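# Lower held gear onto shaft to mesh with neighbors

## Task

The left gripper starts holding a gear a little above the top of a shaft. Slide the gear onto that shaft until it sits fully down and level, with its teeth engaged with the two neighbouring gears. Forcing or wedging it too hard makes the attempt fail.

## Robot and tools

Robot: two arms, left_arm and right_arm, each ending in a parallel gripper with a wrist camera (cam_left_wrist and cam_right_wrist, both 896x504). Only the left arm holds the gear; the right arm can stay still. A camera stand sits behind the arms.

Frames: the scene frame has its origin at table-top height, halfway between the two nominal arm bases, with +z up, +x out across the table and left_arm on the +y side (this has nothing to do with which side of an image things appear on). Measured bases: left_arm at (-0.046, +0.289, +0.036) m, right_arm at (-0.030, -0.340, +0.022) m, both turned very slightly about z. Reported poses (end_effector_position in metres, end_effector_quat_wxyz) are in the scene frame and may be wrong by a few cm, worse at long reach. On each gripper the fingers point along its own +z and close along its y; the reported position is the spot between the pads, roughly 1 cm short of the fingertips.

execute_actions(actions, cameras): actions is a list of actions; each action is a table of at most 15 rows, one row per 1/30 s step; a short table repeats its last row to fill 15 steps. Every row has 14 numbers in [-1, 1]: left_arm dx, dy, dz, rx, ry, rz, opening, then the same seven for right_arm. The six pose numbers are an offset from that arm's Hand target as it was when the action began, measured along the Hand target's own axes, not scene axes. Each row counts from that same starting point, not from the prior row, and the next action starts from the new Hand target, so sending an offset twice moves twice as far. Scale: 1.0 equals 0.6 m of travel or 180 degrees; rx, ry, rz form one rotation vector. Opening is absolute: +1 fully open (0.094 m), -1 shut. Giving all six pose numbers as 0 re-requests the current Hand target; always repeat the gripper's present opening, since 0 means half open, not unchanged. An empty actions list simply reports state and images. cameras: omit, null or ["all"] for all, [] for none; a wrong name voids the call.

move(target, speed, blend, opening_speed, blocking, cameras): drives each gripper in a straight line toward a target given as one 14-number row (same layout, offsets from the Hand target in its own axes) or a list of up to 15 such rows, all counted from the same starting Hand targets. speed is path top speed in m/s (0.002 to 2.9, default 0.25; rotation up to twice that in rad/s), one value or one per target. blend (m) rounds corners of a list. opening_speed (0.2 or more, per second on the -1..+1 scale) closes or opens fingers gradually. blocking=false returns after about 0.5 s while motion continues. Paths last 0.5 to 10 s, do not avoid obstacles, and a gripper can lag or overshoot, more when fast or stretched. Avoid routing a path close to an arm's own base. The result adds a move: line with the ending (done, off_target, moving, held, fault) and limits (paced means the pose was clipped, held means steps were withheld). Done means within 10 mm and 2 degrees; neither done nor off_target tells you about contact.

wait(seconds 0 to 10), stop() to brake a running move, zoom_image(camera, region [x0, y0, x1, y1] pixels, up to 504 by 504) for a closer look at the newest image, finished_scene(scene: the current scene number) to end the scene; it is final, and nothing else should be called in that reply.

Result lines: Hand target is the last commanded pose after clipping; the gripper often stops short of it, and only a fresh command (even all zeros) pulls it closer; if still short, command the missing distance as an offset. Tool commands shows current commands. grip_measured is the finger opening on the command scale; on a firmly held hard part it reads a little below the part's width. Joint positions list waist, shoulder, elbow, wrist pitch, wrist yaw, wrist roll, then gripper width in m. Joint torques include the arm's own weight, carry per-unit offsets and noise; the first three wrap at ±28 N m. Velocities reading within noise means the arm is still. execute_actions results list some intermediate end_effector_position steps.

Behaviour: orientation commands are clipped to 40 degrees from the measured one per step; friction and weight can leave the gripper low, short or tilted, and small moves can go sideways or not happen, so check position and tilt after each move and correct. An arm blocked by something keeps pushing until commanded back past the gripper. Harder contact comes from faster moves and targets deeper past the contact, so lower the gear slowly with small steps, watch torques and the cameras for resistance, and if it binds, back off slightly and rotate the gear a little about the shaft to find the tooth mesh rather than pressing.

Avoid: dropping the gear or opening while it moves, hitting anything, hard pushes, arm-to-arm contact (including closing on the other gripper), pressure on camera cables, anything leaving the table. Motors heat when loaded or stretched: MOTOR HOT appears at 75 °C, at 90 °C the arm folds and idles, at 100 °C it goes limp. Release only when the gear is seated, by opening well above grip_measured, then lift clear; the gear must stay seated afterwards. Loose objects may occasionally be nudged by the scene. Calibration for both cameras is supplied as intrinsics, distortion and world-to-camera transforms.

Each tool is called after ">>>" by a JSON object that holds its "name" and its "arguments", one argument or row to a line.

## Session

>>> {"name": "execute_actions", "arguments": {
  "actions": []
}}

Scene clock: 0.00 s.
left_arm: end_effector_position=(+0.2330, +0.1337, +0.1579) grip_measured=-0.641 end_effector_quat_wxyz=(+0.008, +0.861, +0.508, +0.008) | right_arm: end_effector_position=(+0.3508, -0.3500, +0.4239) grip_measured=+1.000 end_effector_quat_wxyz=(+0.707, +0.010, +0.707, -0.010)
Joint positions: left_arm=[-0.502 1.731 1.476 -1.294 -0.006 1.563 0.017] | right_arm=[0 1.047 1.047 0 0 0 0.094]
Joint velocities: within noise
Joint torques (N m): no reading
Heat: left arm: 40 °C; right arm: 37 °C.
Hand target: left_arm +0.2351, +0.1323, +0.1634; +0.017, +0.861, +0.508, +0.013 | right_arm +0.3484, -0.3499, +0.4345; +0.717, +0.009, +0.697, -0.010
Tool commands: left_gripper/opening=-1.0 right_gripper/opening=+1.0

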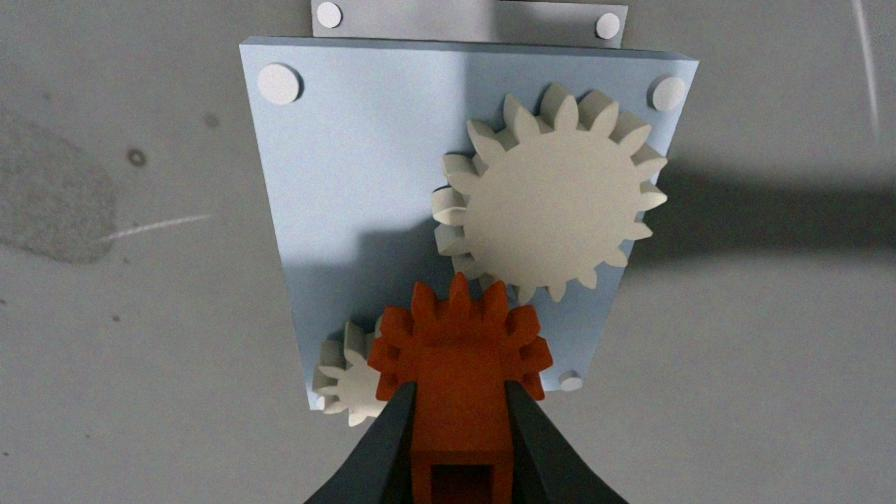

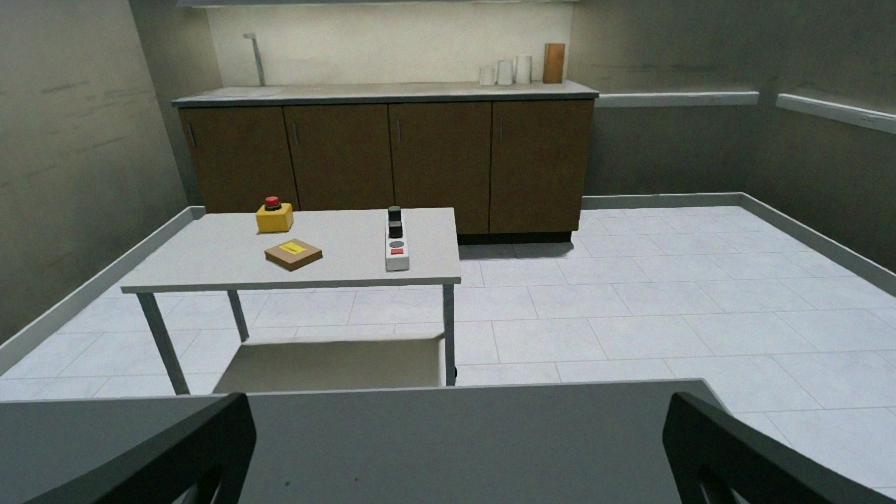

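>>> {"name": "zoom_image", "arguments": {
  "camera": "cam_left_wrist",
  "region": [280, 200, 640, 440]
}}

Scaled by 1.400 from the camera's 896x504 image, which has a finer 1280x720 frame.

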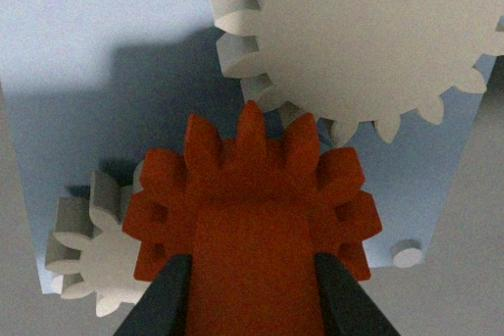

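>>> {"name": "move", "arguments": {
  "target": [0,0,0,0,0,0,-1,0.475,0.45,-0.167,-0.5,0,0,1]
}}

Scene clock: 28.03 s.
left_arm: end_effector_position=(+0.2330, +0.1337, +0.1579) grip_measured=-0.641 end_effector_quat_wxyz=(+0.008, +0.861, +0.508, +0.008) | right_arm: end_effector_position=(+0.2626, -0.0807, +0.1417) grip_measured=+1.000 end_effector_quat_wxyz=(+0.505, -0.491, +0.518, +0.485)
Joint positions: left_arm=[-0.502 1.731 1.476 -1.294 -0.006 1.563 0.017] | right_arm=[0.318 1.962 0.569 1.337 -1.233 -0.046 0.094]
Joint velocities: within noise
Joint torques (N m): left_arm=[-0.2 -8.18 7.5 0.35 0.09 0.19] | right_arm=[0.73 -6.52 5.01 2.02 -0.24 0.03]
Heat: left arm: 38 °C; right arm: 39 °C.
Hand target: left_arm +0.2351, +0.1323, +0.1634; +0.017, +0.861, +0.508, +0.013 | right_arm +0.2634, -0.0774, +0.1469; +0.513, -0.500, +0.500, +0.486
Off the commanded pose: left_arm 0.006 m, 1 deg | right_arm 0.006 m, 2 deg.
move: done
camera_calibration:
cam_right_wrist: T_world_to_cam=[[0.999191, -0.0398902, -0.0050945, -0.26325], [-0.0215773, -0.424901, -0.904982, 0.139931], [0.0339353, 0.90436, -0.425418, 0.215177], [0, 0, 0, 1]] pos_world=[0.258755, -0.145641, 0.216834]

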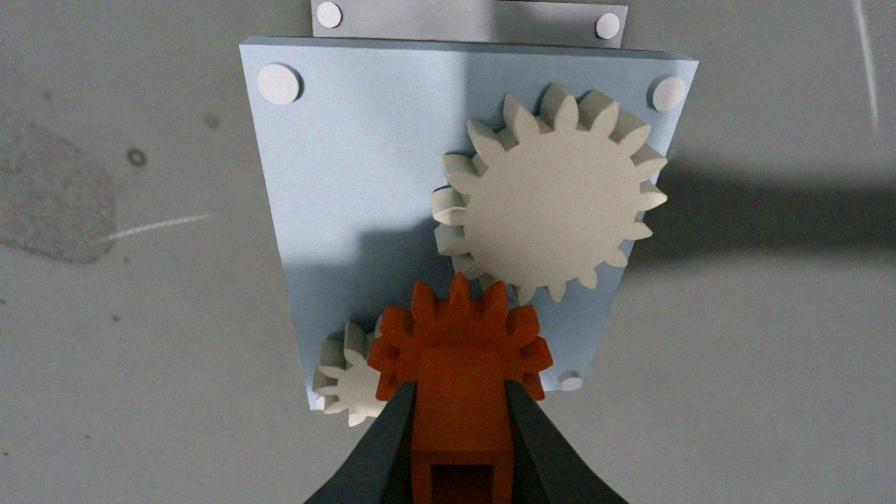

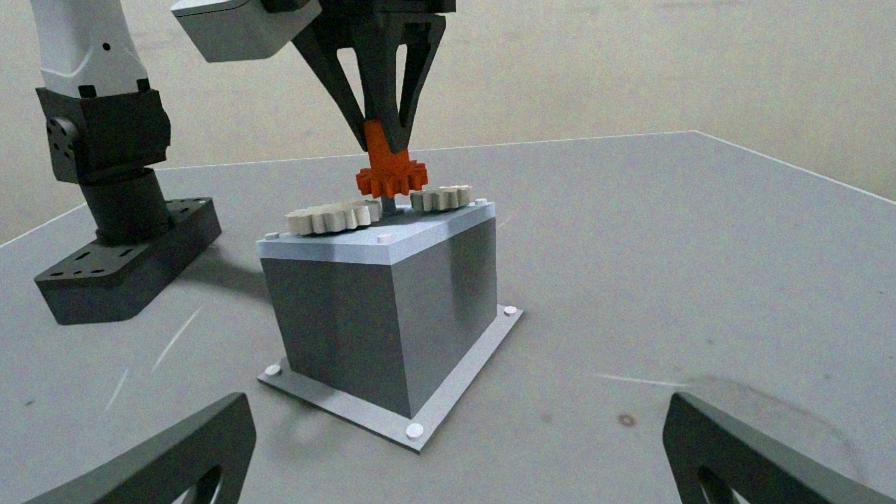

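Very useful view.

>>> {"name": "zoom_image", "arguments": {
  "camera": "cam_right_wrist",
  "region": [260, 100, 520, 260]
}}

Scaled by 1.938 from the camera's 896x504 image, which has a finer 1280x720 frame.

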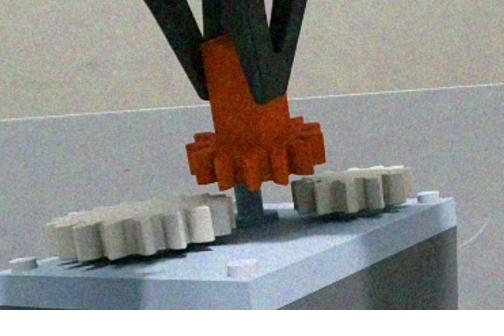

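>>> {"name": "zoom_image", "arguments": {
  "camera": "cam_right_wrist",
  "region": [330, 110, 450, 230]
}}

>>> {"name": "zoom_image", "arguments": {
  "camera": "cam_left_wrist",
  "region": [300, 260, 600, 440]
}}

Scaled by 4.200 from the camera's 896x504 image, which has a finer 1280x720 frame.

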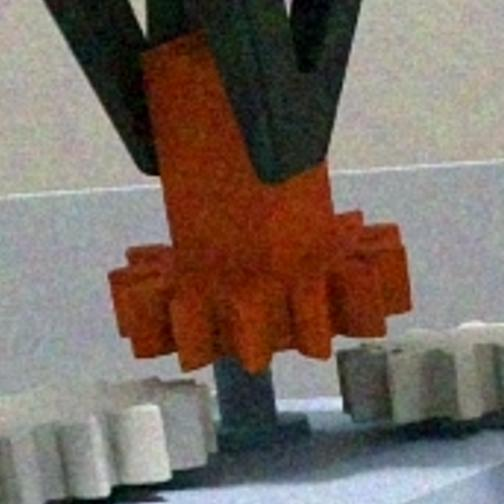

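Scaled by 1.680 from the camera's 896x504 image, which has a finer 1280x720 frame.

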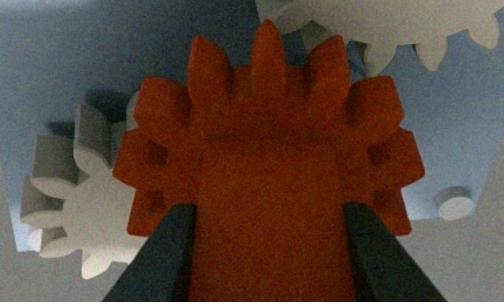

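>>> {"name": "move", "arguments": {
  "target": [0,0,0,0,0,0,-1,0,0.288,0.107,0.25,0,0,1]
}}

>>> {"name": "zoom_image", "arguments": {
  "camera": "cam_right_wrist",
  "region": [330, 110, 570, 270]
}}

Scene clock: 86.87 s.
left_arm: end_effector_position=(+0.2330, +0.1337, +0.1579) grip_measured=-0.641 end_effector_quat_wxyz=(+0.008, +0.861, +0.508, +0.008) | right_arm: end_effector_position=(+0.0922, -0.0141, +0.1165) grip_measured=+1.000 end_effector_quat_wxyz=(+0.634, -0.312, +0.673, +0.218)
Joint positions: left_arm=[-0.502 1.731 1.476 -1.294 -0.006 1.563 0.017] | right_arm=[1.61 1.806 0.199 1.459 0.813 0.006 0.094]
Joint velocities: within noise
Joint torques (N m): left_arm=[-0.38 -8.05 7.62 0.33 0.09 0.18] | right_arm=[0.76 -4.41 3.79 3.15 0.18 -0.16]
Heat: left arm: 39 °C; right arm: 40 °C.
Hand target: left_arm +0.2351, +0.1323, +0.1634; +0.017, +0.861, +0.508, +0.013 | right_arm +0.0924, -0.0086, +0.1422; +0.666, -0.266, +0.648, +0.258
Off the commanded pose: left_arm 0.006 m, 1 deg | right_arm 0.026 m, 8 deg.
joint sent to its limit (right arm) — joint 4 (wrist pitch), upper limit. The joint targets still meet the commanded pose.
move: off_target (right_arm)
camera_calibration:
cam_right_wrist: T_world_to_cam=[[0.701414, -0.705514, 0.101334, -0.0847765], [-0.292782, -0.414821, -0.861512, 0.161911], [0.649844, 0.574608, -0.497523, 0.0969806], [0, 0, 0, 1]] pos_world=[0.0438458, -0.0483728, 0.196329]

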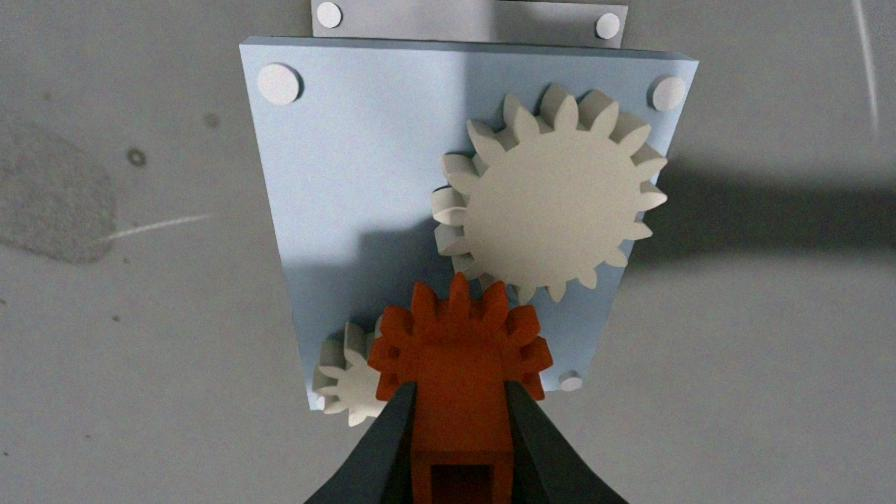

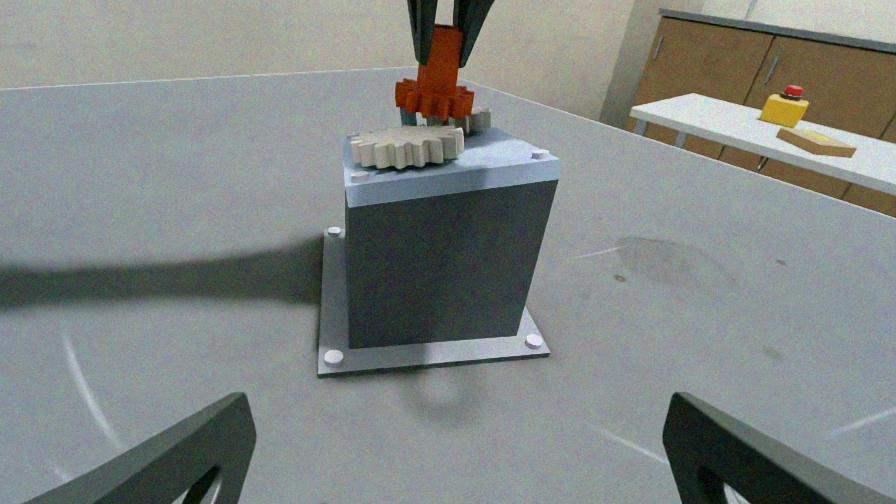

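Scaled by 2.100 from the camera's 896x504 image, which has a finer 1280x720 frame.

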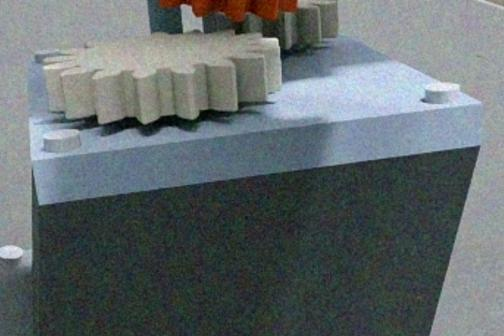

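>>> {"name": "zoom_image", "arguments": {
  "camera": "cam_right_wrist",
  "region": [370, 20, 510, 160]
}}

Scaled by 3.600 from the camera's 896x504 image, which has a finer 1280x720 frame.

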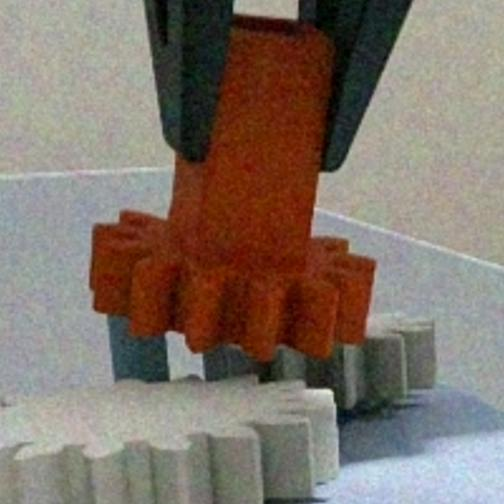

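>>> {"name": "move", "arguments": {
  "target": [0.0189,-0.0187,-0.009,0,0,0,-1,0,0,0,0,0,0,1],
  "speed": 0.05
}}

>>> {"name": "zoom_image", "arguments": {
  "camera": "cam_right_wrist",
  "region": [370, 20, 510, 160]
}}

>>> {"name": "zoom_image", "arguments": {
  "camera": "cam_left_wrist",
  "region": [300, 260, 600, 440]
}}

Scene clock: 249.83 s.
left_arm: end_effector_position=(+0.2344, +0.1445, +0.1630) grip_measured=-0.641 end_effector_quat_wxyz=(+0.013, +0.859, +0.511, +0.012) | right_arm: end_effector_position=(+0.0922, -0.0140, +0.1166) grip_measured=+1.000 end_effector_quat_wxyz=(+0.634, -0.311, +0.673, +0.218)
Joint positions: left_arm=[-0.47 1.703 1.464 -1.296 -0.006 1.588 0.017] | right_arm=[1.61 1.806 0.199 1.459 0.813 0.006 0.094]
Joint velocities: within noise
Joint torques (N m): left_arm=[0.12 -9.21 6.05 0.24 0.1 0.3] | right_arm=[0.77 -4.49 3.81 3.15 0.21 -0.12]
Heat: left arm: 38 °C; right arm: 48 °C.
Hand target: left_arm +0.2306, +0.1477, +0.1684; +0.017, +0.861, +0.508, +0.013 | right_arm +0.0924, -0.0086, +0.1422; +0.666, -0.266, +0.648, +0.258
Off the commanded pose: left_arm 0.007 m, 1 deg | right_arm 0.026 m, 8 deg.
joint sent to its limit (right arm) — joint 4 (wrist pitch), upper limit. The joint targets still meet the commanded pose.
move: off_target (right_arm)
camera_calibration:
cam_left_wrist: T_world_to_cam=[[-0.863123, 0.503458, -0.0393497, 0.140007], [0.437179, 0.783948, 0.440795, -0.250804], [0.25277, 0.363258, -0.896745, 0.121207], [0, 0, 0, 1]] pos_world=[0.199852, 0.0821007, 0.224754]
cam_right_wrist: T_world_to_cam=[[0.701101, -0.705804, 0.101479, -0.0848154], [-0.29271, -0.414641, -0.861623, 0.162024], [0.650214, 0.574381, -0.497301, 0.0969591], [0, 0, 0, 1]] pos_world=[0.043846, -0.0483726, 0.196429]

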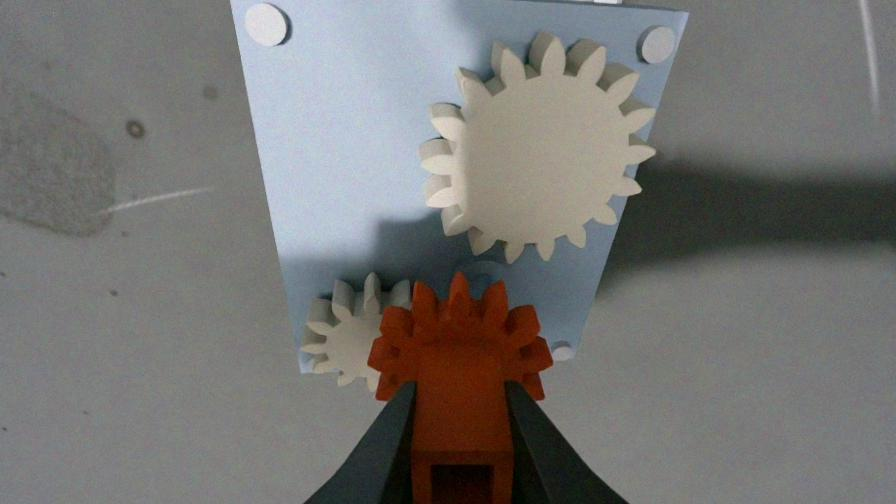

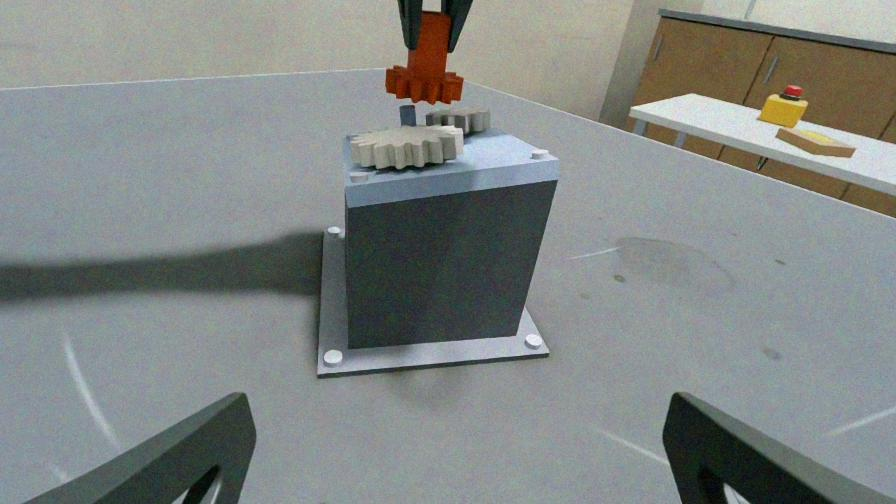

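Scaled by 3.600 from the camera's 896x504 image, which has a finer 1280x720 frame.

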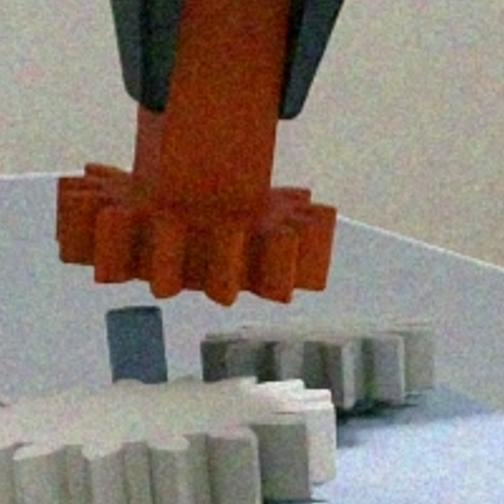

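Scaled by 1.680 from the camera's 896x504 image, which has a finer 1280x720 frame.

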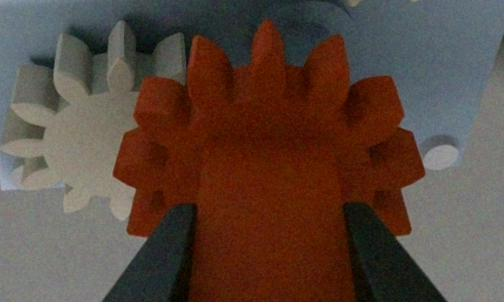

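>>> {"name": "move", "arguments": {
  "target": [0.0106,-0.0153,-0.0006,0.011,-0.0024,0,-1,0,0,0,0,0,0,1],
  "speed": 0.05
}}

>>> {"name": "zoom_image", "arguments": {
  "camera": "cam_right_wrist",
  "region": [370, 20, 510, 160]
}}

>>> {"name": "zoom_image", "arguments": {
  "camera": "cam_left_wrist",
  "region": [300, 220, 600, 400]
}}

Scene clock: 280.33 s.
left_arm: end_effector_position=(+0.2307, +0.1553, +0.1628) grip_measured=-0.641 end_effector_quat_wxyz=(-0.001, +0.859, +0.511, +0.003) | right_arm: end_effector_position=(+0.0923, -0.0140, +0.1166) grip_measured=+1.000 end_effector_quat_wxyz=(+0.634, -0.311, +0.673, +0.218)
Joint positions: left_arm=[-0.445 1.703 1.464 -1.329 -0.006 1.614 0.017] | right_arm=[1.61 1.806 0.199 1.459 0.814 0.006 0.094]
Joint velocities: within noise
Joint torques (N m): left_arm=[0.23 -9.29 5.94 0.15 0.17 0.31] | right_arm=[0.72 -4.45 3.74 3.17 0.19 -0.14]
Heat: left arm: 39 °C; right arm: 49 °C.
Hand target: left_arm +0.2257, +0.1578, +0.1684; +0.004, +0.861, +0.508, +0.001 | right_arm +0.0924, -0.0086, +0.1422; +0.666, -0.265, +0.648, +0.258
Off the commanded pose: left_arm 0.008 m, 1 deg | right_arm 0.026 m, 8 deg.
joint sent to its limit (right arm) — joint 4 (wrist pitch), upper limit. The joint targets still meet the commanded pose.
move: off_target (right_arm)
camera_calibration:
cam_left_wrist: T_world_to_cam=[[-0.863625, 0.504099, -0.00602124, 0.125833], [0.450477, 0.777011, 0.439686, -0.259382], [0.226324, 0.377011, -0.898131, 0.122288], [0, 0, 0, 1]] pos_world=[0.197841, 0.092006, 0.224635]
cam_right_wrist: T_world_to_cam=[[0.70087, -0.70603, 0.101503, -0.0848911], [-0.292769, -0.414508, -0.861667, 0.162071], [0.650436, 0.574199, -0.49722, 0.0968594], [0, 0, 0, 1]] pos_world=[0.0439462, -0.0483724, 0.196429]

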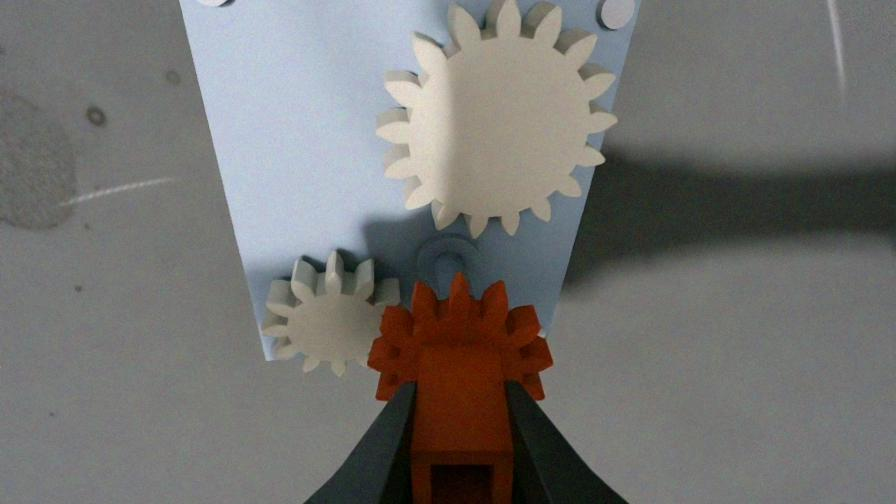

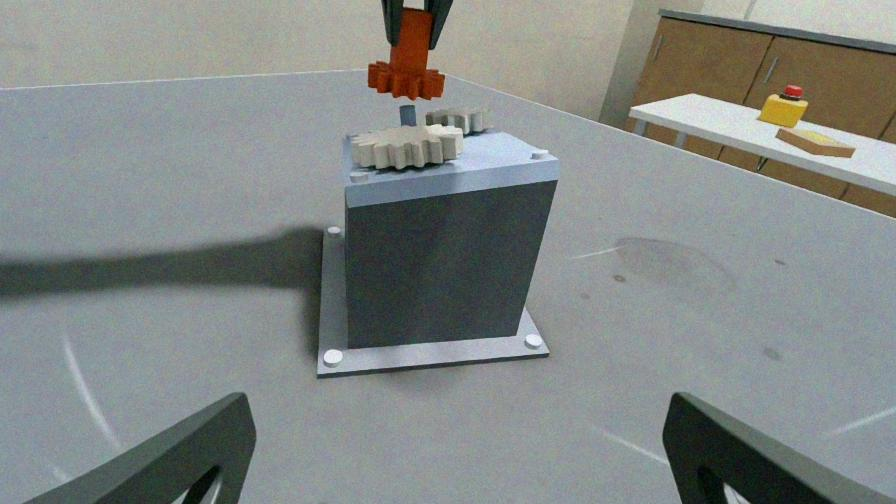

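Scaled by 3.600 from the camera's 896x504 image, which has a finer 1280x720 frame.

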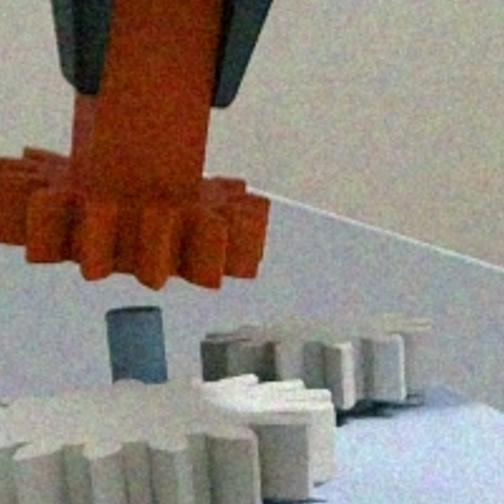

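Scaled by 1.680 from the camera's 896x504 image, which has a finer 1280x720 frame.

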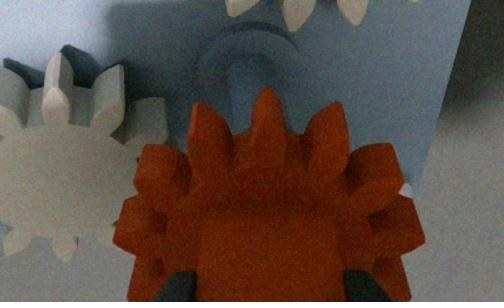

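>>> {"name": "move", "arguments": {
  "target": [0,0,0,0,0,0,-1,-0.01,-0.28,0.119,-0.25,0,0,1]
}}

>>> {"name": "zoom_image", "arguments": {
  "camera": "cam_right_wrist",
  "region": [310, 90, 470, 250]
}}

Scene clock: 322.00 s.
left_arm: end_effector_position=(+0.2303, +0.1554, +0.1628) grip_measured=-0.641 end_effector_quat_wxyz=(-0.002, +0.860, +0.511, +0.003) | right_arm: end_effector_position=(+0.2570, -0.0825, +0.1521) grip_measured=+1.000 end_effector_quat_wxyz=(+0.515, -0.497, +0.505, +0.482)
Joint positions: left_arm=[-0.445 1.703 1.464 -1.331 -0.006 1.615 0.017] | right_arm=[0.316 1.929 0.55 1.368 -1.241 -0.036 0.094]
Joint velocities: within noise
Joint torques (N m): left_arm=[0.16 -9.26 5.97 0.14 0.17 0.3] | right_arm=[0.03 -6.3 5.16 1.61 -0.24 0.04]
Heat: left arm: 40 °C; right arm: 50 °C.
Hand target: left_arm +0.2256, +0.1578, +0.1684; +0.004, +0.861, +0.508, +0.000 | right_arm +0.2596, -0.0814, +0.1528; +0.513, -0.500, +0.500, +0.486
Off the commanded pose: left_arm 0.008 m, 1 deg | right_arm 0.003 m, 1 deg.
move: done
camera_calibration:
cam_left_wrist: T_world_to_cam=[[-0.863223, 0.504803, -0.00452737, 0.124993], [0.451704, 0.776366, 0.439567, -0.259557], [0.225409, 0.377399, -0.898198, 0.12244], [0, 0, 0, 1]] pos_world=[0.197541, 0.0922058, 0.224634]
cam_right_wrist: T_world_to_cam=[[0.999084, -0.0336113, 0.0264975, -0.261997], [0.0102675, -0.412803, -0.910762, 0.142158], [0.0415501, 0.9102, -0.41208, 0.217896], [0, 0, 0, 1]] pos_world=[0.251244, -0.148452, 0.226205]

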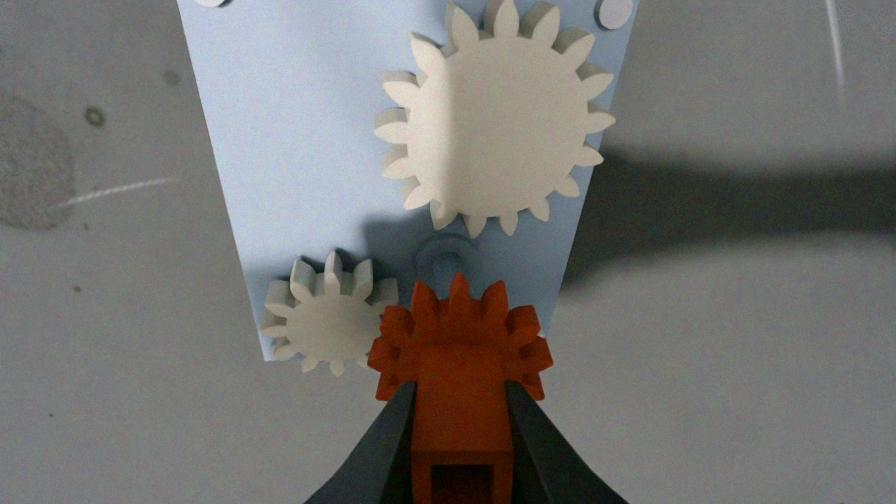

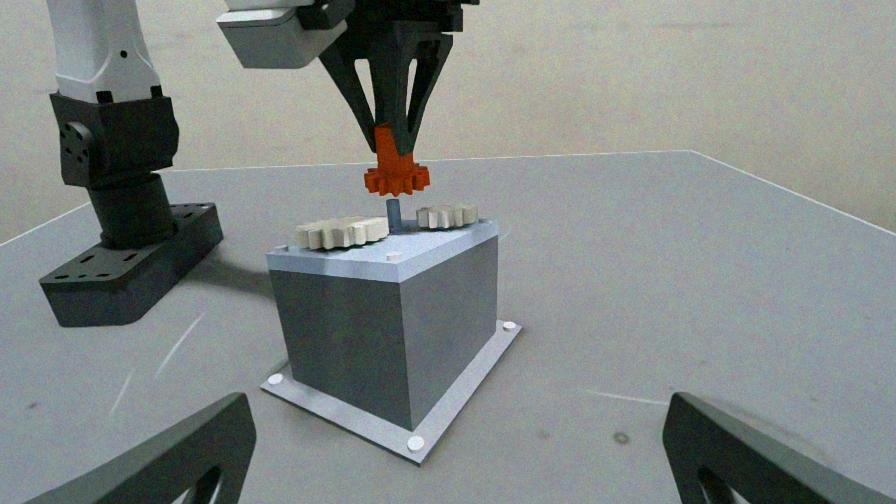

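Scaled by 3.150 from the camera's 896x504 image, which has a finer 1280x720 frame.

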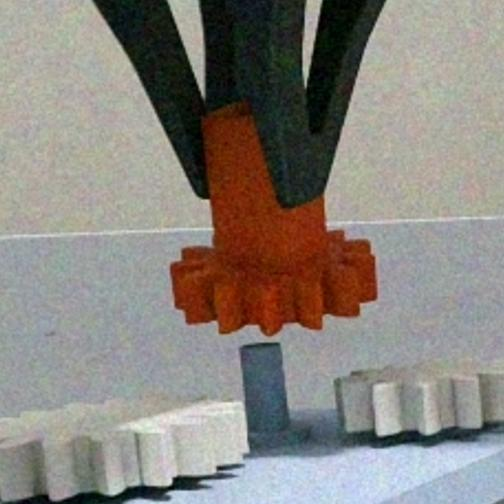

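>>> {"name": "zoom_image", "arguments": {
  "camera": "cam_left_wrist",
  "region": [390, 210, 510, 310]
}}

>>> {"name": "zoom_image", "arguments": {
  "camera": "cam_right_wrist",
  "region": [350, 110, 440, 250]
}}

Scaled by 4.200 from the camera's 896x504 image, which has a finer 1280x720 frame.

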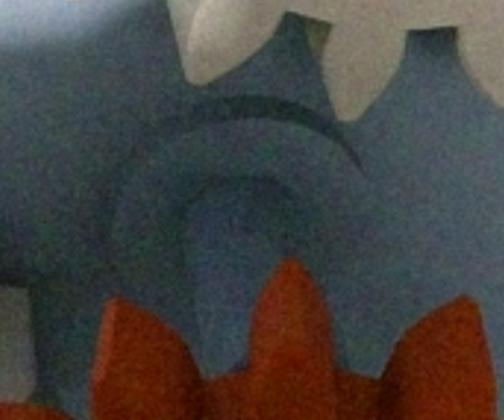

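Scaled by 3.600 from the camera's 896x504 image, which has a finer 1280x720 frame.

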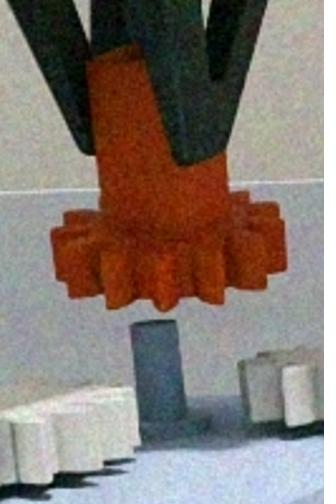

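>>> {"name": "move", "arguments": {
  "target": [-0.0072,-0.0043,0.01,-0.0146,-0.0008,0,-1,0,0,0,0,0,0,1],
  "speed": 0.05
}}

>>> {"name": "zoom_image", "arguments": {
  "camera": "cam_right_wrist",
  "region": [340, 110, 450, 250]
}}

>>> {"name": "zoom_image", "arguments": {
  "camera": "cam_left_wrist",
  "region": [360, 210, 560, 350]
}}

Scene clock: 397.60 s.
left_arm: end_effector_position=(+0.2213, +0.1599, +0.1573) grip_measured=-0.641 end_effector_quat_wxyz=(+0.006, +0.860, +0.511, +0.007) | right_arm: end_effector_position=(+0.2568, -0.0825, +0.1519) grip_measured=+1.000 end_effector_quat_wxyz=(+0.515, -0.497, +0.505, +0.483)
Joint positions: left_arm=[-0.445 1.648 1.38 -1.285 -0.006 1.615 0.017] | right_arm=[0.316 1.929 0.55 1.367 -1.242 -0.036 0.094]
Joint velocities: within noise
Joint torques (N m): left_arm=[-0.81 -8.79 6.05 0.49 0.23 0.17] | right_arm=[-0.01 -6.24 5.29 1.62 -0.21 0.08]
Heat: left arm: 40 °C; right arm: 42 °C.
Hand target: left_arm +0.2213, +0.1552, +0.1625; +0.024, +0.861, +0.508, +0.011 | right_arm +0.2596, -0.0814, +0.1528; +0.513, -0.500, +0.500, +0.486
Off the commanded pose: left_arm 0.007 m, 2 deg | right_arm 0.003 m, 1 deg.
move: done
camera_calibration:
cam_left_wrist: T_world_to_cam=[[-0.863, 0.504709, -0.0223397, 0.117651], [0.444642, 0.779798, 0.44069, -0.255598], [0.239841, 0.370383, -0.897381, 0.115644], [0, 0, 0, 1]] pos_world=[0.187446, 0.097103, 0.219044]
cam_right_wrist: T_world_to_cam=[[0.999136, -0.0328962, 0.0254141, -0.261657], [0.00956343, -0.413064, -0.910652, 0.14218], [0.0404547, 0.910108, -0.412393, 0.218188], [0, 0, 0, 1]] pos_world=[0.251244, -0.148452, 0.226106]

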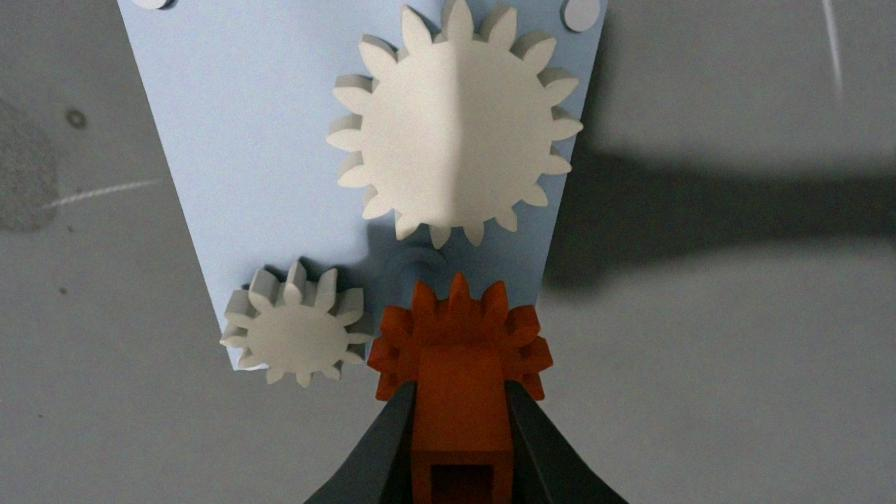

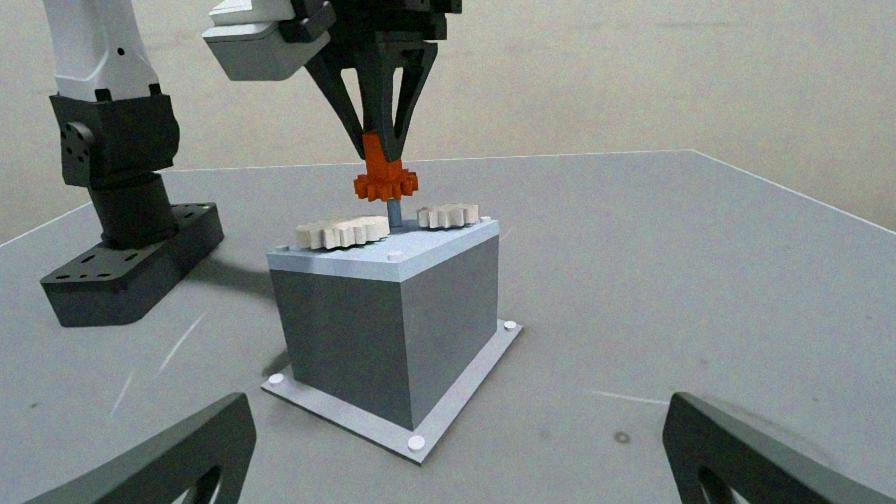

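Scaled by 3.600 from the camera's 896x504 image, which has a finer 1280x720 frame.

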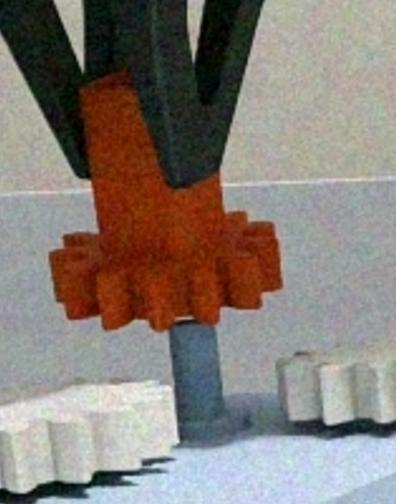

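Scaled by 2.520 from the camera's 896x504 image, which has a finer 1280x720 frame.

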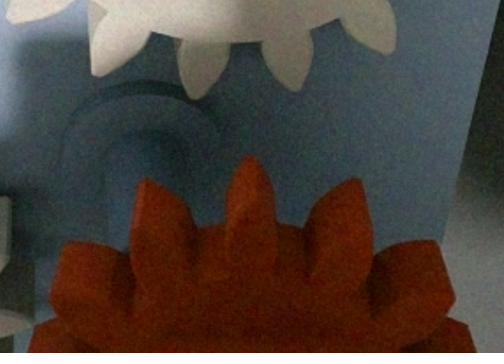

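>>> {"name": "move", "arguments": {
  "target": [-0.0044,0.0106,0.0006,-0.0071,0,0,-1,0,0,0,0,0,0,1],
  "speed": 0.05
}}

>>> {"name": "zoom_image", "arguments": {
  "camera": "cam_right_wrist",
  "region": [340, 110, 450, 250]
}}

>>> {"name": "zoom_image", "arguments": {
  "camera": "cam_left_wrist",
  "region": [360, 210, 560, 350]
}}

Scene clock: 436.57 s.
left_arm: end_effector_position=(+0.2252, +0.1550, +0.1573) grip_measured=-0.641 end_effector_quat_wxyz=(+0.016, +0.861, +0.508, +0.014) | right_arm: end_effector_position=(+0.2568, -0.0825, +0.1519) grip_measured=+1.000 end_effector_quat_wxyz=(+0.515, -0.497, +0.505, +0.483)
Joint positions: left_arm=[-0.453 1.648 1.38 -1.261 -0.006 1.613 0.017] | right_arm=[0.316 1.929 0.55 1.367 -1.242 -0.036 0.094]
Joint velocities: within noise
Joint torques (N m): left_arm=[-0.95 -8.44 6.16 0.55 0.2 0.1] | right_arm=[0.01 -6.31 5.19 1.62 -0.26 0.07]
Heat: left arm: 41 °C; right arm: 40 °C.
Hand target: left_arm +0.2256, +0.1499, +0.1624; +0.034, +0.861, +0.508, +0.017 | right_arm +0.2596, -0.0814, +0.1528; +0.514, -0.500, +0.500, +0.486
Off the commanded pose: left_arm 0.007 m, 2 deg | right_arm 0.003 m, 1 deg.
move: done
camera_calibration:
cam_left_wrist: T_world_to_cam=[[-0.858613, 0.510623, -0.0452627, 0.125216], [0.441235, 0.781099, 0.44181, -0.25318], [0.260953, 0.359372, -0.895966, 0.113322], [0, 0, 0, 1]] pos_world=[0.189652, 0.0930954, 0.219058]
cam_right_wrist: T_world_to_cam=[[0.999136, -0.0328962, 0.0254141, -0.261657], [0.00956343, -0.413064, -0.910652, 0.14218], [0.0404547, 0.910108, -0.412393, 0.218188], [0, 0, 0, 1]] pos_world=[0.251244, -0.148452, 0.226106]

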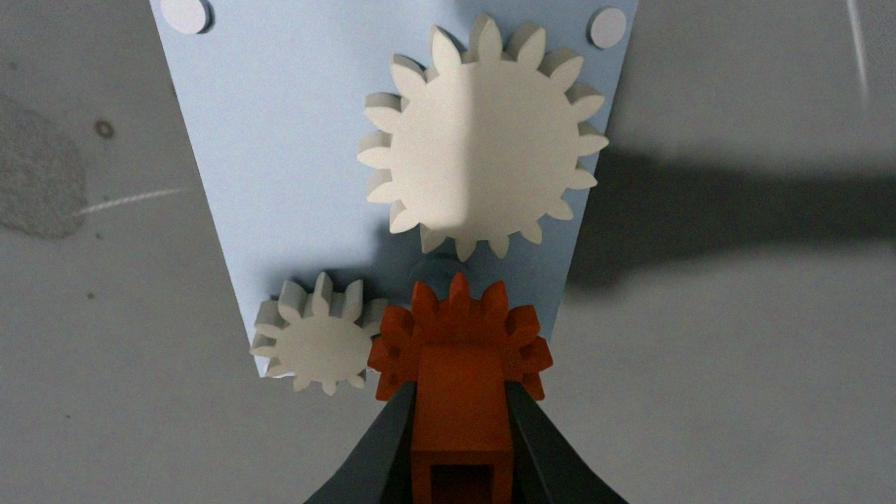

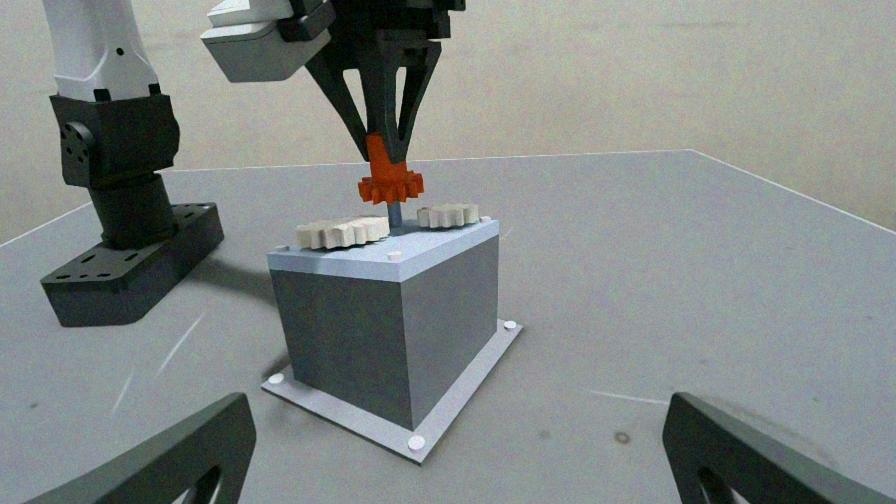

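Scaled by 3.600 from the camera's 896x504 image, which has a finer 1280x720 frame.

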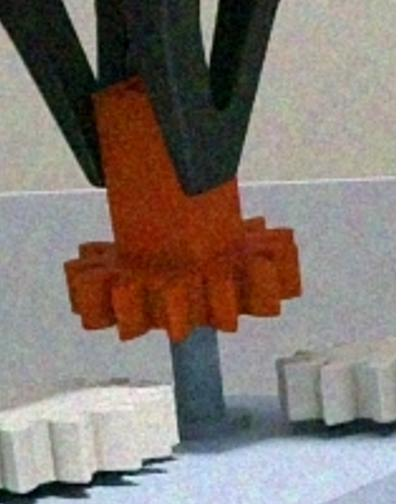

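Scaled by 2.520 from the camera's 896x504 image, which has a finer 1280x720 frame.

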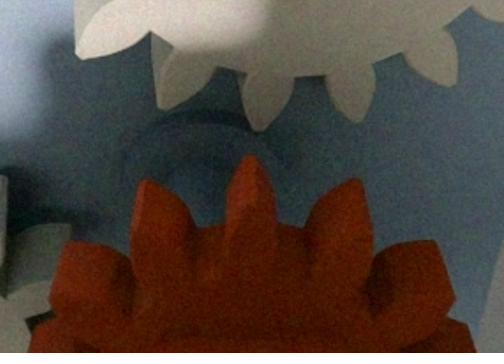

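>>> {"name": "zoom_image", "arguments": {
  "camera": "cam_left_wrist",
  "region": [390, 235, 500, 325]
}}

Scaled by 4.582 from the camera's 896x504 image, which has a finer 1280x720 frame.

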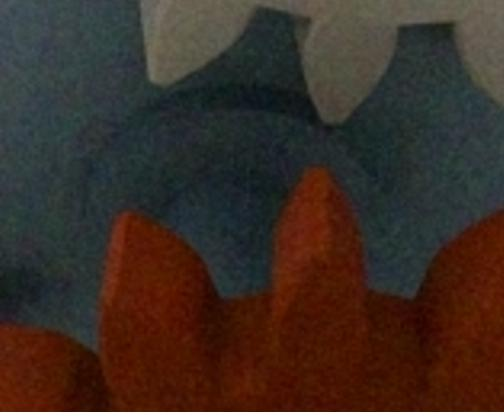

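>>> {"name": "move", "arguments": {
  "target": [0,0,0,0,0,0,-1,0,0.288,0.107,0.25,0,0,1]
}}

>>> {"name": "zoom_image", "arguments": {
  "camera": "cam_right_wrist",
  "region": [350, 20, 490, 160]
}}

Scene clock: 456.60 s.
left_arm: end_effector_position=(+0.2254, +0.1548, +0.1574) grip_measured=-0.641 end_effector_quat_wxyz=(+0.016, +0.861, +0.508, +0.014) | right_arm: end_effector_position=(+0.0883, -0.0188, +0.1170) grip_measured=+1.000 end_effector_quat_wxyz=(+0.634, -0.320, +0.672, +0.211)
Joint positions: left_arm=[-0.453 1.648 1.38 -1.26 -0.006 1.613 0.017] | right_arm=[1.629 1.775 0.182 1.434 0.829 -0.004 0.094]
Joint velocities: within noise
Joint torques (N m): left_arm=[-0.77 -8.59 6.23 0.55 0.21 0.11] | right_arm=[0.59 -4.25 3.88 3.44 0.2 -0.1]
Heat: left arm: 40 °C; right arm: 41 °C.
Hand target: left_arm +0.2256, +0.1498, +0.1624; +0.034, +0.861, +0.508, +0.017 | right_arm +0.0886, -0.0126, +0.1480; +0.666, -0.266, +0.648, +0.258
Off the commanded pose: left_arm 0.007 m, 2 deg | right_arm 0.032 m, 9 deg.
joint sent to its limit (right arm) — joint 4 (wrist pitch), upper limit. The joint targets still meet the commanded pose.
move: off_target (right_arm)
camera_calibration:
cam_left_wrist: T_world_to_cam=[[-0.858587, 0.51057, -0.0463435, 0.125727], [0.440873, 0.781459, 0.441534, -0.253016], [0.26165, 0.358664, -0.896047, 0.113294], [0, 0, 0, 1]] pos_world=[0.189852, 0.0928951, 0.219058]
cam_right_wrist: T_world_to_cam=[[0.702839, -0.700873, 0.121631, -0.0878976], [-0.283062, -0.432423, -0.856088, 0.157406], [0.652605, 0.567263, -0.502315, 0.102654], [0, 0, 0, 1]] pos_world=[0.0393411, -0.0517709, 0.197008]

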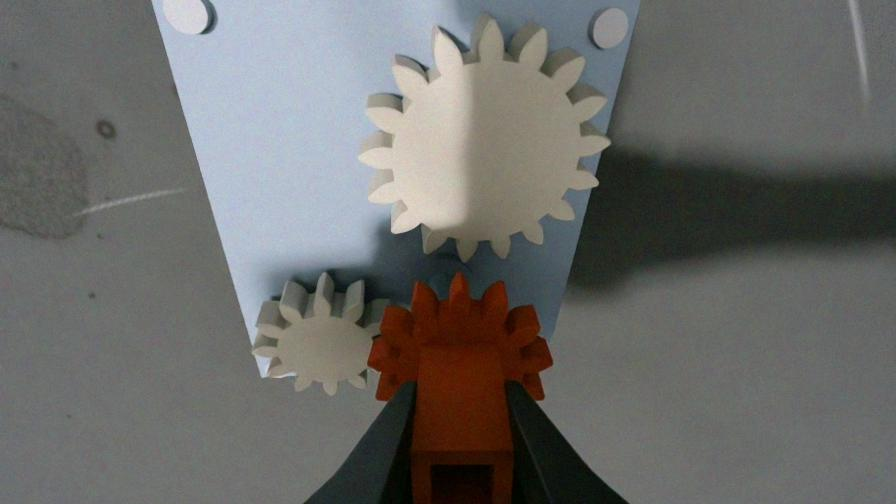

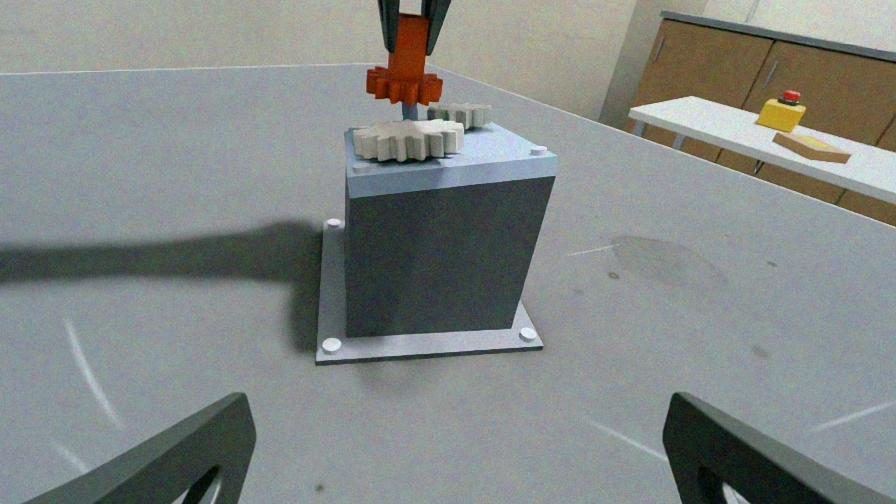

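Scaled by 3.600 from the camera's 896x504 image, which has a finer 1280x720 frame.

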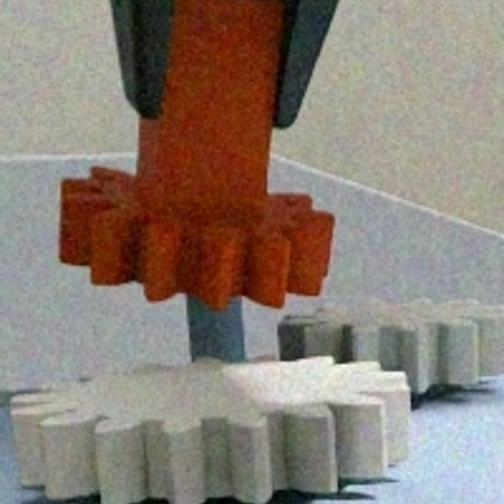

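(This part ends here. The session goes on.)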